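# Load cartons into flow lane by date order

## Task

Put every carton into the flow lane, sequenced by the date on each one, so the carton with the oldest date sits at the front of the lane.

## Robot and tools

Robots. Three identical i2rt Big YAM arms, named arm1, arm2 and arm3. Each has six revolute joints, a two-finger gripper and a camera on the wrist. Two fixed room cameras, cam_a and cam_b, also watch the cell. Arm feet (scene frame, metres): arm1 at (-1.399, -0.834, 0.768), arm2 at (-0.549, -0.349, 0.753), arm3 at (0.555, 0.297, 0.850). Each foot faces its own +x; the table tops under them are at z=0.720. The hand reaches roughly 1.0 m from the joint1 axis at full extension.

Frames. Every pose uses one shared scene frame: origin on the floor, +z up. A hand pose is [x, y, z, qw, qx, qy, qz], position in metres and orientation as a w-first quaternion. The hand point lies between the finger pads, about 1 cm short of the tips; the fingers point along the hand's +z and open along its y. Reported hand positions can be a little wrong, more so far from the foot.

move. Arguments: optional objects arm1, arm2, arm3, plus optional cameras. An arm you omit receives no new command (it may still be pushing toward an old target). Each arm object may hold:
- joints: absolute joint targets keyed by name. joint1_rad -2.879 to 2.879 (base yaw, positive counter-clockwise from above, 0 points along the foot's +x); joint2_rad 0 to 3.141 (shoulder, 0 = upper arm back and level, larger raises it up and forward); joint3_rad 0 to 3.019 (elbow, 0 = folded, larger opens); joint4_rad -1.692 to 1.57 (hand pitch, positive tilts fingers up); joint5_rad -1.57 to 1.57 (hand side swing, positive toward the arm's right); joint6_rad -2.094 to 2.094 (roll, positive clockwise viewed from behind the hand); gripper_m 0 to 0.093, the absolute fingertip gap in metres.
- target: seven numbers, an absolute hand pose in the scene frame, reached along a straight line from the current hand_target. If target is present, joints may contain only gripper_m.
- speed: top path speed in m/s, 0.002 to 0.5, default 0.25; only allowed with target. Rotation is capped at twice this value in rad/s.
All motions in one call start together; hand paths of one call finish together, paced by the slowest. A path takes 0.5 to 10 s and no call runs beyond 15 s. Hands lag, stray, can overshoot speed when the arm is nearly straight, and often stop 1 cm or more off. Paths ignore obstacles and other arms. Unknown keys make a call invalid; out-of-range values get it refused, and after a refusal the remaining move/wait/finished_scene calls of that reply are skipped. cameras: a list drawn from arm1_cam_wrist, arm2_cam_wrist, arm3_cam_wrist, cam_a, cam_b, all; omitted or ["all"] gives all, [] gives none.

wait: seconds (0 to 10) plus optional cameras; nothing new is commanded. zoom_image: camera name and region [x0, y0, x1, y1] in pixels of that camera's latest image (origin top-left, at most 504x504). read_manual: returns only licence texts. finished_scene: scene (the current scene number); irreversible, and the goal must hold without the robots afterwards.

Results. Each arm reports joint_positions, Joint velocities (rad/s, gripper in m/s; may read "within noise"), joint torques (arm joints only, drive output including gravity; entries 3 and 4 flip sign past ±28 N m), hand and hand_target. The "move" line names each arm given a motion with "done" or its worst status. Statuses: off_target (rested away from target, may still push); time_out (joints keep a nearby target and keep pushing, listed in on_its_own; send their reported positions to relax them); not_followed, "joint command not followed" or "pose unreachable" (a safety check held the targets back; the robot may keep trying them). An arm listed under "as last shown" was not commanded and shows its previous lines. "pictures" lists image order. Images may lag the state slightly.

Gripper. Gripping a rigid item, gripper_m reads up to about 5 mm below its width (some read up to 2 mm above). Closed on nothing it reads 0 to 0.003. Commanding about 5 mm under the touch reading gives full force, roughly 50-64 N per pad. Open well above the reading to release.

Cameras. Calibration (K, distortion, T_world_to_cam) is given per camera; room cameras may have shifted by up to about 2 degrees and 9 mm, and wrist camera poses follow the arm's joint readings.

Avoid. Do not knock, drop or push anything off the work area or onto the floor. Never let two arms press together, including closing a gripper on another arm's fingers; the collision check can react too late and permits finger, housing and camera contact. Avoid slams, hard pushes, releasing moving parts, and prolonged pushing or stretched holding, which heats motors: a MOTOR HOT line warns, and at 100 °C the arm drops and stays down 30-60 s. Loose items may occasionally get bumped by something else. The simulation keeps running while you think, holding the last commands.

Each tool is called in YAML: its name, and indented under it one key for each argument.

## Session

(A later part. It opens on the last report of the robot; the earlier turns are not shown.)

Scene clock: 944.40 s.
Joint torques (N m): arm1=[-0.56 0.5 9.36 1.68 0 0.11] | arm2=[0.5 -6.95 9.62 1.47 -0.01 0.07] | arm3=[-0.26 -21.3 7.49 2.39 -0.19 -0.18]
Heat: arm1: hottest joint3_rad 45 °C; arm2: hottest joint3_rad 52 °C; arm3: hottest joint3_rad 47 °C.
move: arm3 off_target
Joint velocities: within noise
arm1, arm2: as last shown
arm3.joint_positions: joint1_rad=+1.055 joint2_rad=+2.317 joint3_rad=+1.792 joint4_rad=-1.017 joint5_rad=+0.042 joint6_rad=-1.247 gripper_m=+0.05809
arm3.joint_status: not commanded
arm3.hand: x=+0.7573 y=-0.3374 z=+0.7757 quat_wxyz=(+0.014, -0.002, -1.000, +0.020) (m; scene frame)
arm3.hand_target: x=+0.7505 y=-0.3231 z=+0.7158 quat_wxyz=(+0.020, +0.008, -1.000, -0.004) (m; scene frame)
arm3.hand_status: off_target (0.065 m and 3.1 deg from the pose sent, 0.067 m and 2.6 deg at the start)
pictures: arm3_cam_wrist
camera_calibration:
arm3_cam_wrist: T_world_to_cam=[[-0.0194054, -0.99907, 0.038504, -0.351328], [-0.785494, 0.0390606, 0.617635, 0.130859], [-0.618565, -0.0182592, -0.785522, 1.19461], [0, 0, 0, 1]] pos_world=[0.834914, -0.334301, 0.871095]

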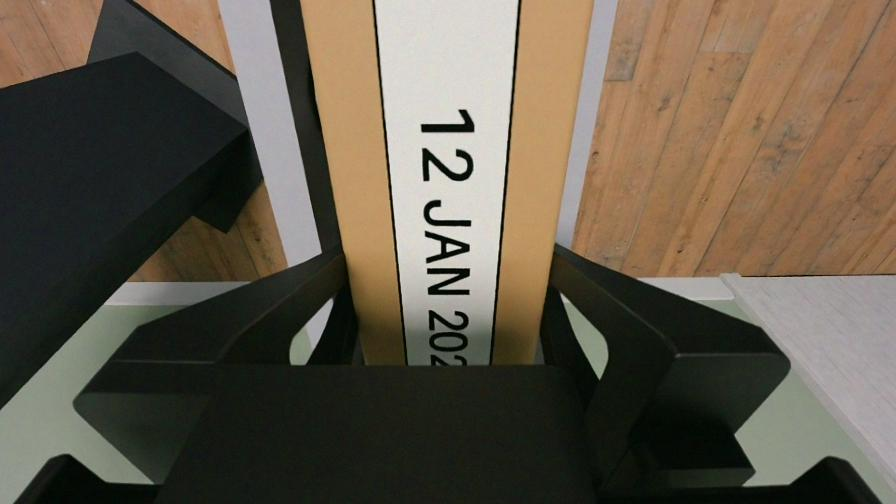

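move:
  arm3: {"target": [0.752, -0.330, 0.755, -0.02, -0.0061, 0.9998, 0.0], "speed": 0.1}
  cameras: ["arm3_cam_wrist"]

move:
  arm3: {"joints": {"gripper_m": 0.093}}
  cameras: ["arm3_cam_wrist", "cam_b"]

Scene clock: 958.17 s.
Joint torques (N m): arm1=[-0.56 0.5 9.32 1.66 0 0.11] | arm2=[0.5 -6.95 9.62 1.48 -0.02 0.07] | arm3=[-0.09 -25.76 9.72 0.14 -0.25 -0.09]
Heat: arm1: hottest joint3_rad 45 °C; arm2: hottest joint3_rad 52 °C; arm3: hottest joint3_rad 46 °C.
move: arm3 off_target
Joint velocities: within noise
arm1, arm2: as last shown
arm3.joint_positions: joint1_rad=+1.055 joint2_rad=+2.313 joint3_rad=+1.788 joint4_rad=-1.020 joint5_rad=+0.046 joint6_rad=-1.252 gripper_m=+0.05809
arm3.joint_status: not commanded
arm3.hand: x=+0.7562 y=-0.3360 z=+0.7771 quat_wxyz=(+0.017, +0.001, -1.000, +0.019) (m; scene frame)
arm3.hand_target: x=+0.7518 y=-0.3295 z=+0.7555 quat_wxyz=(+0.020, +0.006, -1.000, +0.000) (m; scene frame)
arm3.hand_status: off_target (0.023 m and 2.3 deg from the pose sent, 0.023 m and 2.6 deg at the start)
pictures: arm3_cam_wrist
camera_calibration:
arm3_cam_wrist: T_world_to_cam=[[-0.0137092, -0.999237, 0.0365798, -0.352924], [-0.782902, 0.0334835, 0.621243, 0.122403], [-0.621994, -0.0201216, -0.782763, 1.19491], [0, 0, 0, 1]] pos_world=[0.834218, -0.332709, 0.8722]

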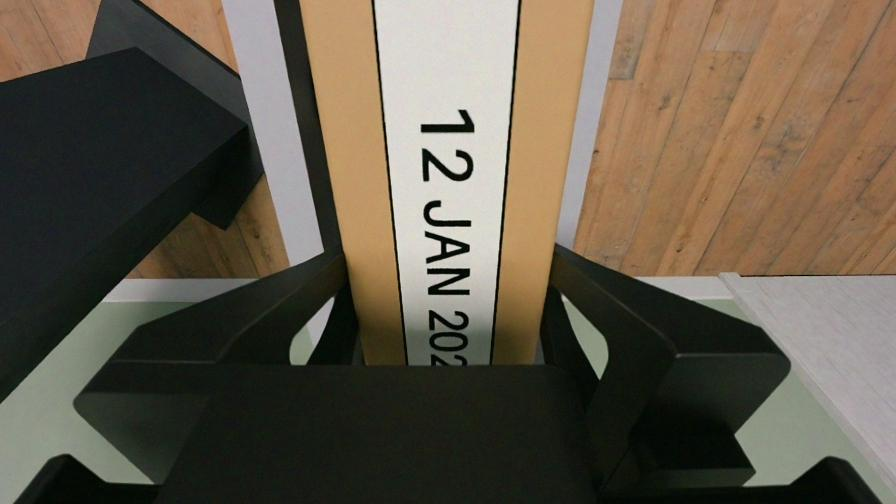

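Scene clock: 958.83 s.
Joint torques (N m): arm1=[-0.62 0.5 9.33 1.69 0 0.11] | arm2=[0.44 -6.89 9.61 1.47 -0.02 0.07] | arm3=[-0.21 -26.34 9.61 0.14 -0.12 -0.03]
Heat: arm1: hottest joint3_rad 45 °C; arm2: hottest joint3_rad 52 °C; arm3: hottest joint3_rad 46 °C.
move: arm3 done
Joint velocities: within noise
arm1, arm2: as last shown
arm3.joint_positions: joint1_rad=+1.055 joint2_rad=+2.320 joint3_rad=+1.788 joint4_rad=-1.021 joint5_rad=+0.043 joint6_rad=-1.259 gripper_m=+0.09286
arm3.joint_status: all done
arm3.hand: x=+0.7562 y=-0.3344 z=+0.7724 quat_wxyz=(+0.016, +0.004, -1.000, +0.015) (m; scene frame)
arm3.hand_target: x=+0.7518 y=-0.3296 z=+0.7556 quat_wxyz=(+0.020, +0.006, -1.000, +0.000) (m; scene frame)
arm3.hand_status: not commanded
pictures: arm3_cam_wrist, cam_b
camera_calibration:
arm3_cam_wrist: T_world_to_cam=[[-0.0074609, -0.999575, 0.028172, -0.349399], [-0.783285, 0.0233551, 0.621224, 0.122123], [-0.621618, -0.0174318, -0.783126, 1.19217], [0, 0, 0, 1]] pos_world=[0.834122, -0.331321, 0.867594]

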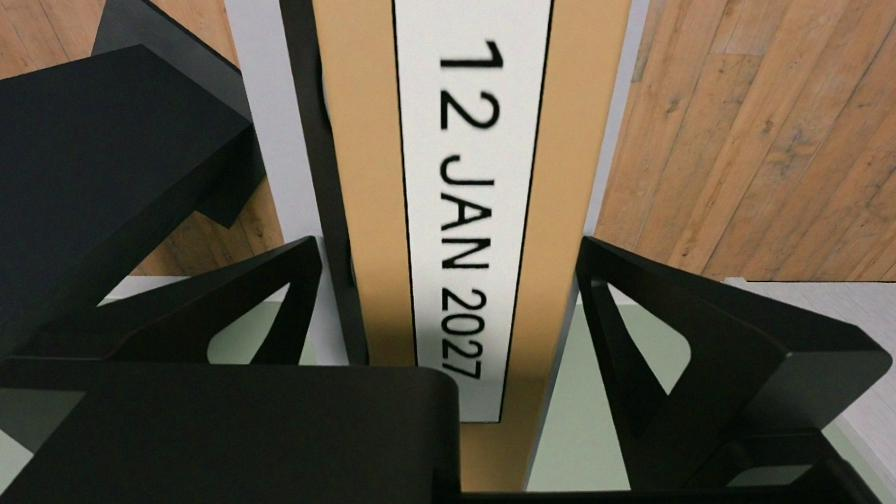

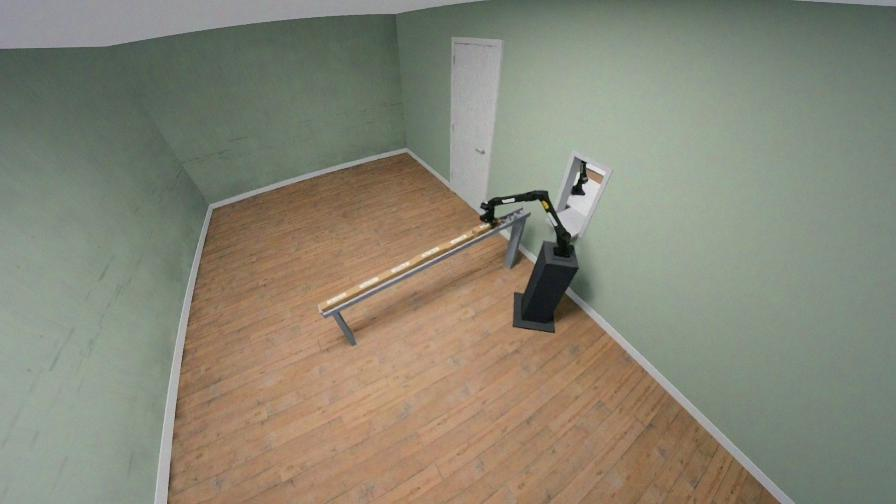

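move:
  arm3: {"target": [0.757, -0.342, 0.89, -0.02, -0.0061, 0.9998, 0.0], "speed": 0.15}
  cameras: ["arm3_cam_wrist", "cam_b"]

zoom_image:
  camera: "cam_b"
  region: [300, 180, 560, 350]

Scene clock: 962.63 s.
Joint torques (N m): arm1=[-0.56 0.44 9.33 1.69 0 0.11] | arm2=[0.44 -6.89 9.61 1.48 -0.01 0.07] | arm3=[-0.03 -27.75 14.12 -0.09 -0.11 -0.02]
Heat: arm1: hottest joint3_rad 45 °C; arm2: hottest joint3_rad 52 °C; arm3: hottest joint3_rad 46 °C.
move: arm3 off_target
Joint velocities: within noise
arm1, arm2: as last shown
arm3.joint_positions: joint1_rad=+1.055 joint2_rad=+2.215 joint3_rad=+1.904 joint4_rad=-1.297 joint5_rad=+0.043 joint6_rad=-1.259 gripper_m=+0.09294
arm3.joint_status: not commanded
arm3.hand: x=+0.7544 y=-0.3296 z=+0.8804 quat_wxyz=(+0.025, +0.005, -1.000, -0.011) (m; scene frame)
arm3.hand_target: x=+0.7567 y=-0.3416 z=+0.8901 quat_wxyz=(+0.020, +0.006, -1.000, +0.000) (m; scene frame)
arm3.hand_status: off_target (0.016 m and 1.4 deg from the pose sent, 0.118 m and 1.8 deg at the start)
pictures: arm3_cam_wrist, cam_b
camera_calibration:
arm3_cam_wrist: T_world_to_cam=[[-0.00694264, -0.999683, -0.0241891, -0.302077], [-0.772295, -0.010006, 0.635185, 0.0220091], [-0.635226, 0.023091, -0.771981, 1.28951], [0, 0, 0, 1]] pos_world=[0.834028, -0.331537, 0.974187]

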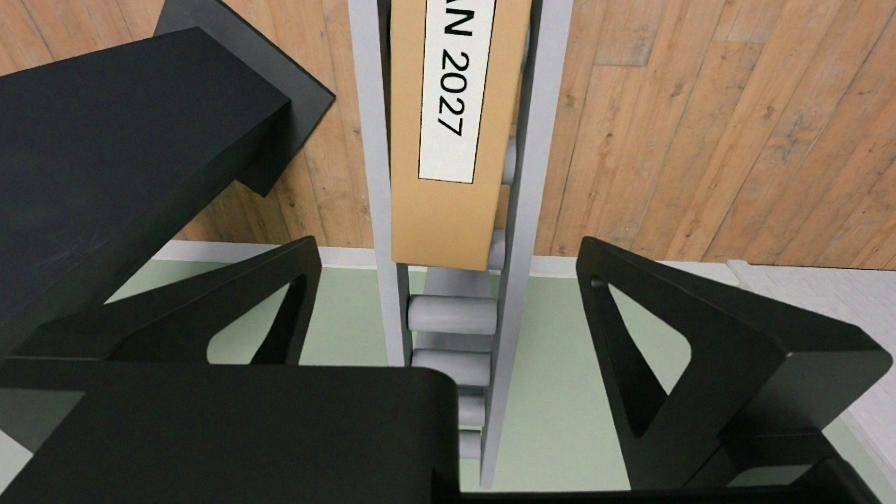

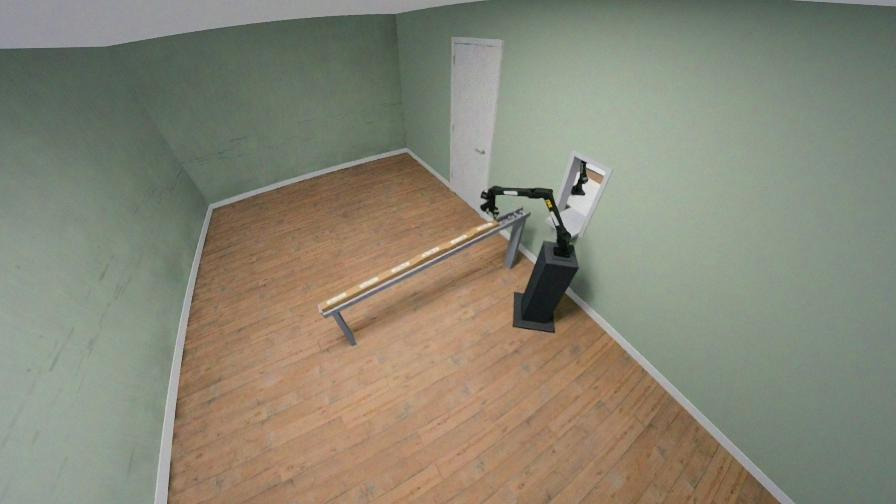

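Scaled by 1.938 from the camera's 896x504 image, which has a finer 1280x720 frame.

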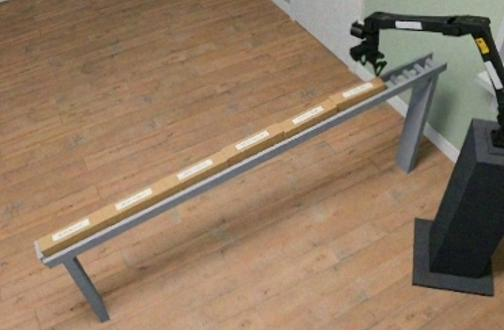

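move:
  arm3: {"joints": {"joint1_rad": 1.03, "joint2_rad": 1.478, "joint3_rad": 1.239, "joint4_rad": -0.546, "joint5_rad": 0, "joint6_rad": 0}}
  cameras: ["arm3_cam_wrist", "cam_b"]

zoom_image:
  camera: "cam_b"
  region: [300, 190, 540, 340]

Scene clock: 969.57 s.
Joint torques (N m): arm1=[-0.56 0.44 9.35 1.66 0 0.11] | arm2=[0.44 -6.89 9.62 1.48 -0.02 0.07] | arm3=[-0.56 -16.32 12.11 2.04 -0.06 0.15]
Heat: arm1: hottest joint3_rad 45 °C; arm2: hottest joint3_rad 52 °C; arm3: hottest joint3_rad 47 °C.
move: arm3 done
Joint velocities: within noise
arm1, arm2: as last shown
arm3.joint_positions: joint1_rad=+1.038 joint2_rad=+1.462 joint3_rad=+1.239 joint4_rad=-0.561 joint5_rad=+0.003 joint6_rad=-0.008 gripper_m=+0.09297
arm3.joint_status: all done
arm3.hand: x=+0.7309 y=-0.2706 z=+1.1068 quat_wxyz=(-0.308, -0.544, -0.746, +0.229) (m; scene frame)
arm3.hand_target: x=+0.7283 y=-0.2761 z=+1.0999 quat_wxyz=(-0.308, -0.550, -0.742, +0.227) (m; scene frame)
arm3.hand_status: not commanded
pictures: arm3_cam_wrist, cam_b
camera_calibration:
arm3_cam_wrist: T_world_to_cam=[[-0.955957, -0.293413, -0.00736362, 0.628341], [-0.289081, 0.945589, -0.149308, 0.634322], [0.050772, -0.140604, -0.988763, 1.14231], [0, 0, 0, 1]] pos_world=[0.72604, -0.254832, 1.22881]

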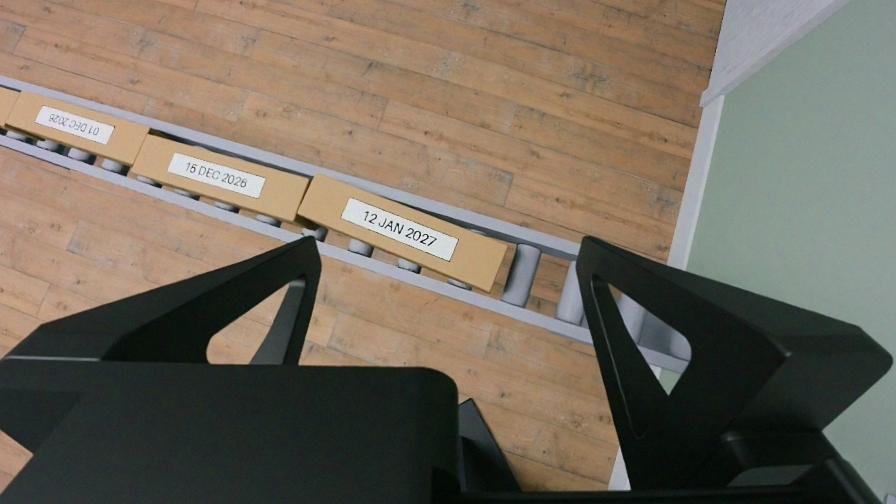

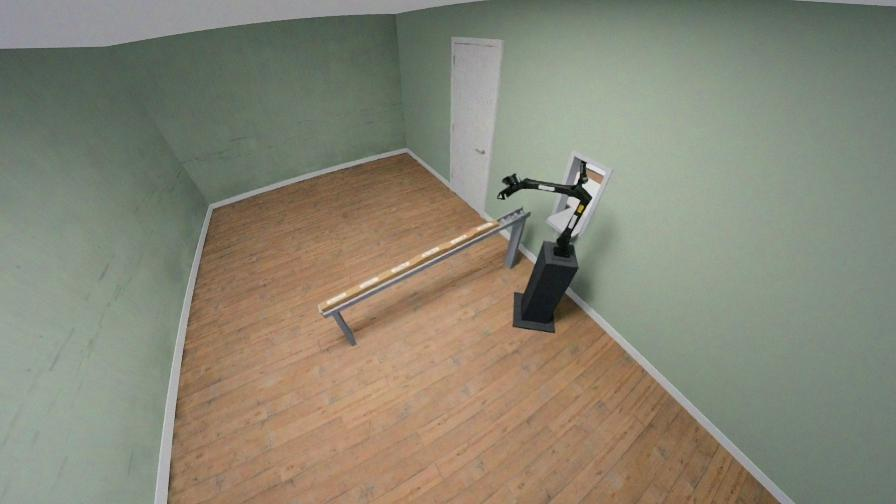

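Scaled by 2.100 from the camera's 896x504 image, which has a finer 1280x720 frame.

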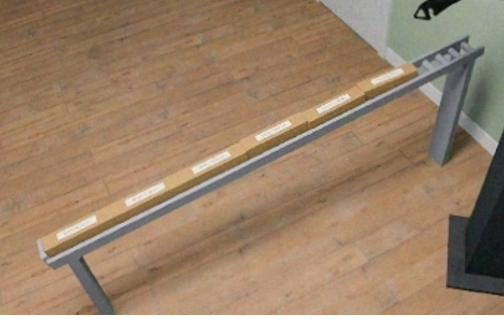

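move:
  arm1: {"joints": {"joint1_rad": 0.2, "joint2_rad": 1.0, "joint3_rad": 0.97, "joint4_rad": -0.75, "joint5_rad": 0, "joint6_rad": 0}}
  arm2: {"joints": {"joint1_rad": 1.31, "joint2_rad": 1.0, "joint3_rad": 0.97, "joint4_rad": -0.75, "joint5_rad": 0, "joint6_rad": 0}}
  cameras: ["arm1_cam_wrist", "arm2_cam_wrist", "cam_a"]

zoom_image:
  camera: "cam_a"
  region: [250, 200, 650, 450]

Scene clock: 992.50 s.
Joint torques (N m): arm1=[-0.62 -7.53 11.71 1.88 0 0.11] | arm2=[0.56 -5.01 9.89 2.11 0.01 0.07] | arm3=[-0.44 -16.15 12.07 2.07 -0.07 0.15]
Heat: arm1: hottest joint3_rad 46 °C; arm2: hottest joint3_rad 52 °C; arm3: hottest joint3_rad 46 °C.
move: arm1 done; arm2 done
Joint velocities: within noise
arm1.joint_positions: joint1_rad=+0.217 joint2_rad=+1.005 joint3_rad=+0.948 joint4_rad=-0.768 joint5_rad=+0.001 joint6_rad=-0.007 gripper_m=+0.09391
arm1.joint_status: all done
arm1.hand: x=-1.5109 y=-1.2447 z=+1.0492 quat_wxyz=(-0.218, -0.739, -0.569, +0.288) (m; scene frame)
arm1.hand_target: x=-1.5192 y=-1.2495 z=+1.0664 quat_wxyz=(-0.230, -0.739, -0.555, +0.305) (m; scene frame)
arm1.hand_status: not commanded
arm2.joint_positions: joint1_rad=+1.301 joint2_rad=+1.000 joint3_rad=+0.989 joint4_rad=-0.759 joint5_rad=-0.001 joint6_rad=-0.009 gripper_m=+0.09392
arm2.joint_status: all done
arm2.hand: x=-0.8651 y=-0.6441 z=+1.0643 quat_wxyz=(+0.150, +0.854, +0.343, -0.361) (m; scene frame)
arm2.hand_target: x=-0.8611 y=-0.6455 z=+1.0551 quat_wxyz=(+0.151, +0.856, +0.344, -0.355) (m; scene frame)
arm2.hand_status: not commanded
arm3: as last shown
arm3.hand: x=+0.7309 y=-0.2706 z=+1.1068 quat_wxyz=(-0.308, -0.545, -0.746, +0.229) (m; scene frame)
pictures: arm1_cam_wrist, arm2_cam_wrist, cam_a
camera_calibration:
arm1_cam_wrist: T_world_to_cam=[[-0.971052, 0.238635, -0.0105283, -1.15583], [0.238822, 0.969064, -0.0622775, 1.63023], [-0.00465902, -0.0629891, -0.998003, 1.08514], [0, 0, 0, 1]] pos_world=[-1.50665, -1.23562, 1.17233]
arm2_cam_wrist: T_world_to_cam=[[-0.690522, 0.723304, 0.00311735, -0.136796], [0.708211, 0.676976, -0.200351, 1.26989], [-0.147025, -0.136139, -0.979719, 0.950691], [0, 0, 0, 1]] pos_world=[-0.854036, -0.631316, 1.18626]

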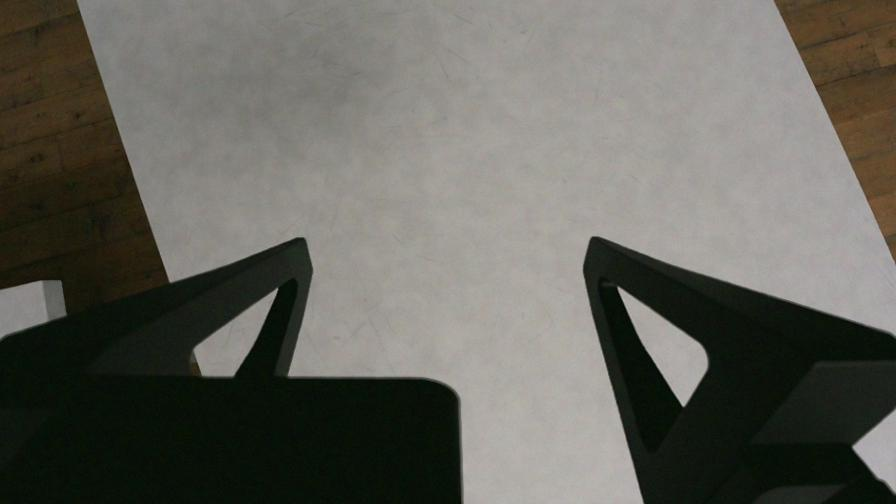

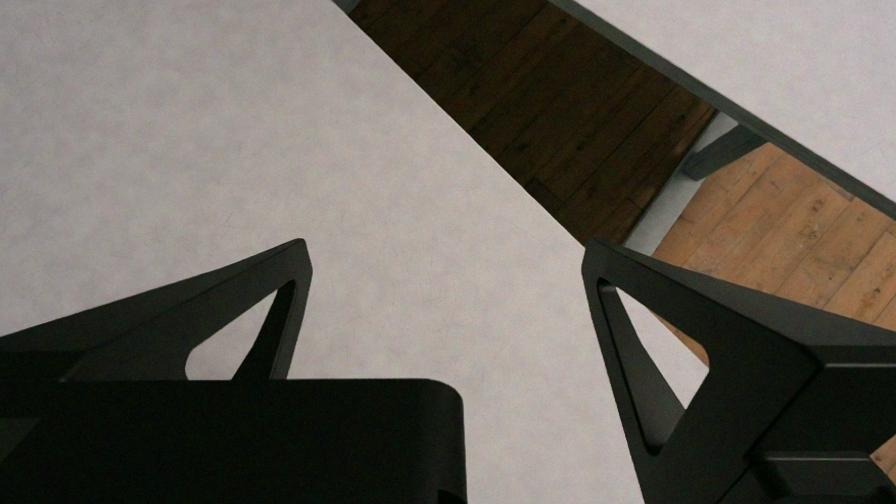

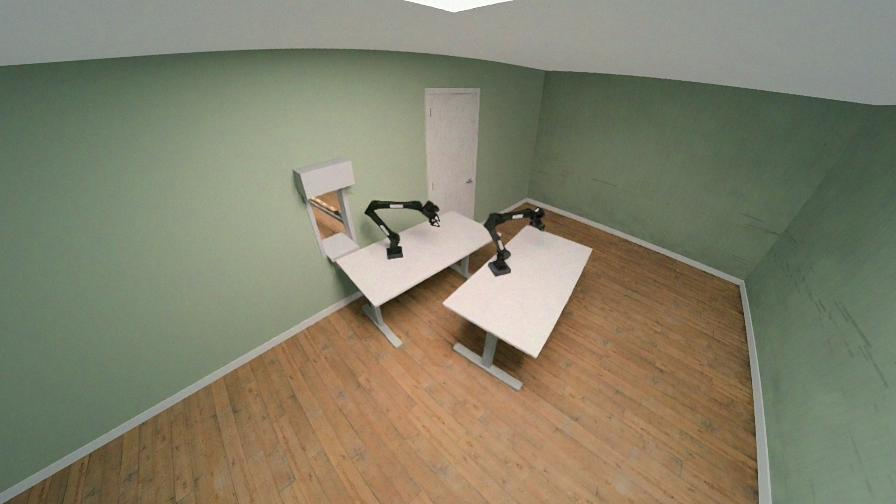

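Scaled by 1.260 from the camera's 896x504 image, which has a finer 1280x720 frame.

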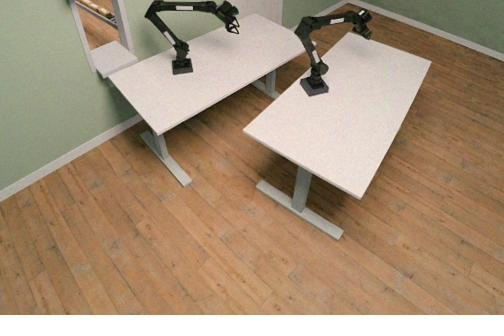

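move:
  arm2: {"joints": {"joint1_rad": -1.008, "joint2_rad": 1.192, "joint3_rad": 1.215, "joint4_rad": -1.209, "joint5_rad": 0, "joint6_rad": 0}}
  cameras: []

move:
  arm1: {"joints": {"joint1_rad": 2.37, "joint2_rad": 1.8165, "joint3_rad": 1.67, "joint4_rad": -1.4245, "joint5_rad": 0, "joint6_rad": -0.405}}
  cameras: ["arm1_cam_wrist", "cam_a"]

Scene clock: 1013.57 s.
Joint torques (N m): arm1=[-0.56 -7.53 11.73 1.88 0 0.11] | arm2=[-0.62 -8 14.95 0.58 -0.05 0.07] | arm3=[-0.62 -16.15 12.11 2.09 -0.05 0.15]
Heat: arm1: hottest joint3_rad 48 °C; arm2: hottest joint3_rad 54 °C; arm3: hottest joint3_rad 46 °C.
move: arm2 done
Joint velocities: within noise
arm1, arm3: as last shown
arm2.joint_positions: joint1_rad=-1.000 joint2_rad=+1.197 joint3_rad=+1.161 joint4_rad=-1.200 joint5_rad=+0.001 joint6_rad=-0.008 gripper_m=+0.09395
arm2.joint_status: all done
arm2.hand: x=-0.5632 y=+0.0630 z=+1.0102 quat_wxyz=(-0.116, +0.712, -0.684, -0.112) (m; scene frame)
arm2.hand_target: x=-0.5607 y=+0.0732 z=+1.0366 quat_wxyz=(-0.133, +0.703, -0.686, -0.130) (m; scene frame)
arm2.hand_status: not commanded
pictures: none
No camera images: "cameras" was empty.

Scene clock: 1015.83 s.
Joint torques (N m): arm1=[1.14 -20.37 11.71 -0.25 0.07 -0.04] | arm2=[-0.67 -7.94 14.94 0.57 -0.04 0.07] | arm3=[-0.56 -16.15 12.14 2.04 -0.06 0.13]
Heat: arm1: hottest joint3_rad 48 °C; arm2: hottest joint3_rad 54 °C; arm3: hottest joint3_rad 46 °C.
move: arm1 done
Joint velocities: within noise
arm1.joint_positions: joint1_rad=+2.366 joint2_rad=+1.832 joint3_rad=+1.629 joint4_rad=-1.415 joint5_rad=-0.001 joint6_rad=-0.398 gripper_m=+0.09395
arm1.joint_status: all done
arm1.hand: x=-0.8779 y=-0.6659 z=+0.9261 quat_wxyz=(+0.021, +0.349, -0.937, -0.004) (m; scene frame)
arm1.hand_target: x=-0.8691 y=-0.6612 z=+0.9496 quat_wxyz=(-0.002, +0.353, -0.935, -0.002) (m; scene frame)
arm1.hand_status: not commanded
arm2, arm3: as last shown
arm2.hand: x=-0.5632 y=+0.0629 z=+1.0102 quat_wxyz=(-0.116, +0.712, -0.684, -0.112) (m; scene frame)
arm2.hand_target: x=-0.5607 y=+0.0731 z=+1.0366 quat_wxyz=(-0.133, +0.703, -0.686, -0.130) (m; scene frame)
pictures: arm1_cam_wrist, cam_a
camera_calibration:
arm1_cam_wrist: T_world_to_cam=[[0.655079, -0.754134, -0.0463968, 0.119192], [-0.549999, -0.518059, 0.655069, -1.43669], [-0.518046, -0.403604, -0.754143, 0.0983456], [0, 0, 0, 1]] pos_world=[-0.817311, -0.614711, 1.02083]

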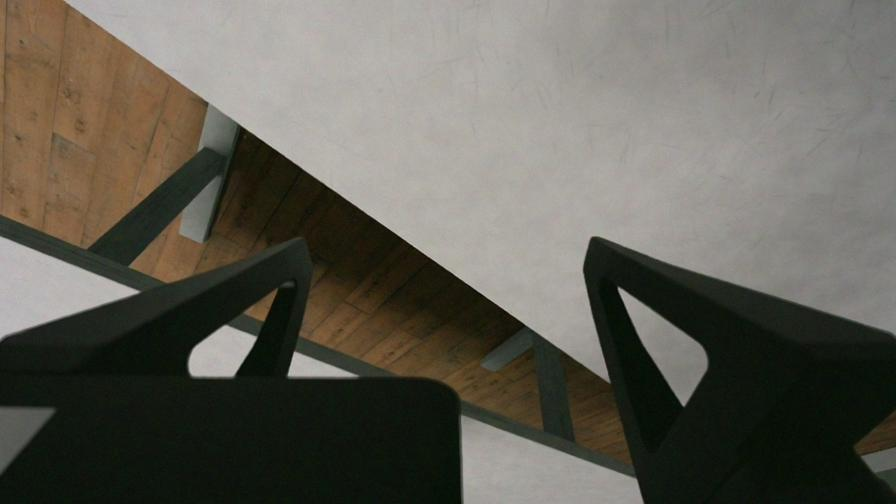

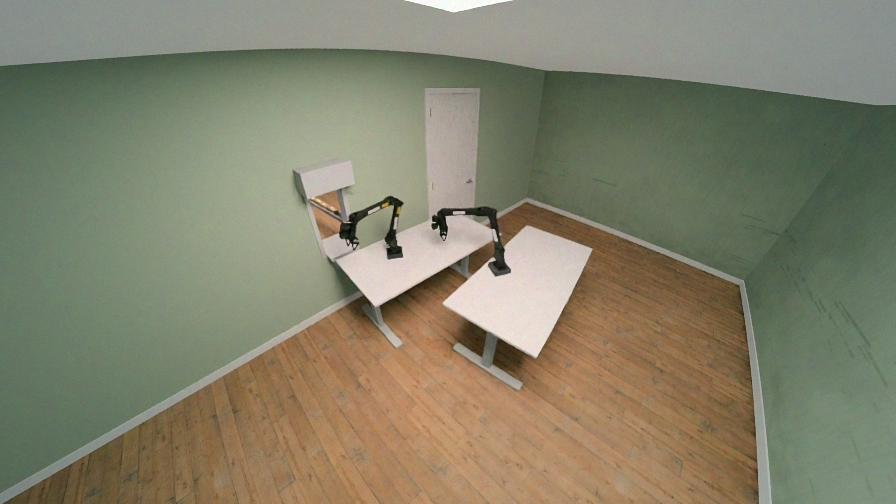

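move:
  arm1: {"target": [-0.865, -0.659, 0.84, 0, -0.3535, 0.9354, 0], "speed": 0.25}
  cameras: []

move:
  arm1: {"target": [-0.865, -0.659, 0.80, 0, -0.3535, 0.9354, 0], "speed": 0.15}
  cameras: ["arm1_cam_wrist"]

move:
  arm1: {"target": [-0.865, -0.659, 0.90, 0, -0.3535, 0.9354, 0], "speed": 0.25}
  cameras: []

Scene clock: 1023.87 s.
Joint torques (N m): arm1=[1.38 -19.84 8.5 0.47 0.1 -0.01] | arm2=[-0.67 -8 14.94 0.57 -0.04 0.06] | arm3=[-0.38 -16.09 12.11 2 -0.06 0.14]
Heat: arm1: hottest joint3_rad 47 °C; arm2: hottest joint3_rad 54 °C; arm3: hottest joint3_rad 46 °C.
move: arm1 done
Joint velocities: within noise
arm1.joint_positions: joint1_rad=+2.366 joint2_rad=+1.913 joint3_rad=+1.495 joint4_rad=-1.184 joint5_rad=+0.003 joint6_rad=-0.398 gripper_m=+0.09395
arm1.joint_status: not commanded
arm1.hand: x=-0.8712 y=-0.6639 z=+0.8334 quat_wxyz=(+0.014, +0.349, -0.937, -0.001) (m; scene frame)
arm1.hand_target: x=-0.8651 y=-0.6591 z=+0.8402 quat_wxyz=(+0.000, +0.353, -0.935, +0.000) (m; scene frame)
arm1.hand_status: done (0.010 m and 1.7 deg from the pose sent, 0.087 m and 2.6 deg at the start)
arm2, arm3: as last shown
pictures: none
No camera images: "cameras" was empty.

Scene clock: 1024.97 s.
Joint torques (N m): arm1=[1.32 -19.6 7.84 0.49 0.11 -0.02] | arm2=[-0.56 -8 14.95 0.55 -0.04 0.06] | arm3=[-0.44 -15.97 12.12 2.04 -0.07 0.14]
Heat: arm1: hottest joint3_rad 47 °C; arm2: hottest joint3_rad 54 °C; arm3: hottest joint3_rad 46 °C.
move: arm1 done
Joint velocities: within noise
arm1.joint_positions: joint1_rad=+2.366 joint2_rad=+1.947 joint3_rad=+1.455 joint4_rad=-1.094 joint5_rad=+0.003 joint6_rad=-0.398 gripper_m=+0.09395
arm1.joint_status: not commanded
arm1.hand: x=-0.8684 y=-0.6629 z=+0.8015 quat_wxyz=(+0.005, +0.349, -0.937, -0.001) (m; scene frame)
arm1.hand_target: x=-0.8651 y=-0.6591 z=+0.8000 quat_wxyz=(+0.000, +0.353, -0.935, +0.000) (m; scene frame)
arm1.hand_status: done (0.005 m and 0.8 deg from the pose sent, 0.034 m and 1.7 deg at the start)
arm2, arm3: as last shown
pictures: arm1_cam_wrist
camera_calibration:
arm1_cam_wrist: T_world_to_cam=[[0.656274, -0.753911, -0.0303621, 0.0978355], [-0.570844, -0.522425, 0.633411, -1.35191], [-0.493397, -0.398359, -0.77322, 0.0507058], [0, 0, 0, 1]] pos_world=[-0.810918, -0.612313, 0.898491]

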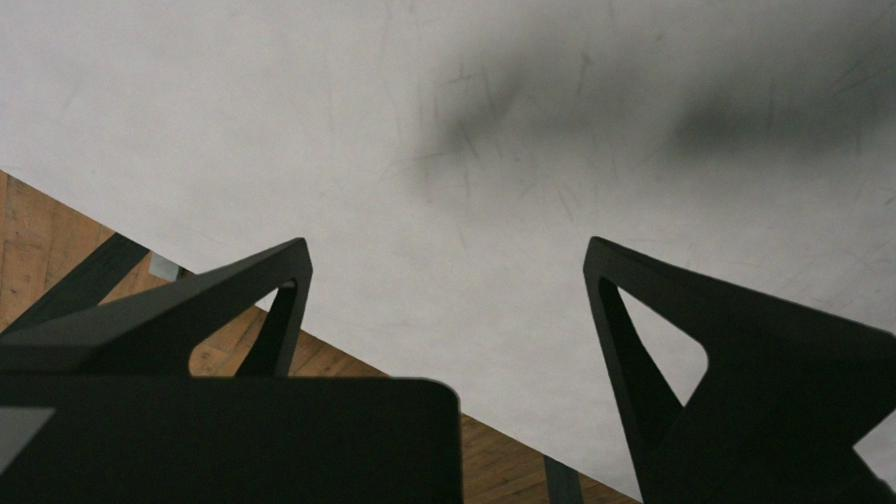

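Scene clock: 1026.23 s.
Joint torques (N m): arm1=[1.38 -19.37 11.47 -0.25 0.11 -0.01] | arm2=[-0.56 -8 14.95 0.57 -0.04 0.07] | arm3=[-0.44 -16.09 12.12 2.07 -0.05 0.13]
Heat: arm1: hottest joint3_rad 47 °C; arm2: hottest joint3_rad 54 °C; arm3: hottest joint3_rad 46 °C.
move: arm1 off_target
Joint velocities: within noise
arm1.joint_positions: joint1_rad=+2.366 joint2_rad=+1.846 joint3_rad=+1.553 joint4_rad=-1.303 joint5_rad=+0.003 joint6_rad=-0.398 gripper_m=+0.09395
arm1.joint_status: not commanded
arm1.hand: x=-0.8758 y=-0.6657 z=+0.8901 quat_wxyz=(+0.011, +0.349, -0.937, -0.001) (m; scene frame)
arm1.hand_target: x=-0.8655 y=-0.6592 z=+0.9001 quat_wxyz=(+0.000, +0.353, -0.935, +0.000) (m; scene frame)
arm1.hand_status: off_target (0.016 m and 1.4 deg from the pose sent, 0.099 m and 0.8 deg at the start)
arm2, arm3: as last shown
pictures: none
No camera images: "cameras" was empty.

finished_scene:
  scene: 1

The scene is finished: the task was done.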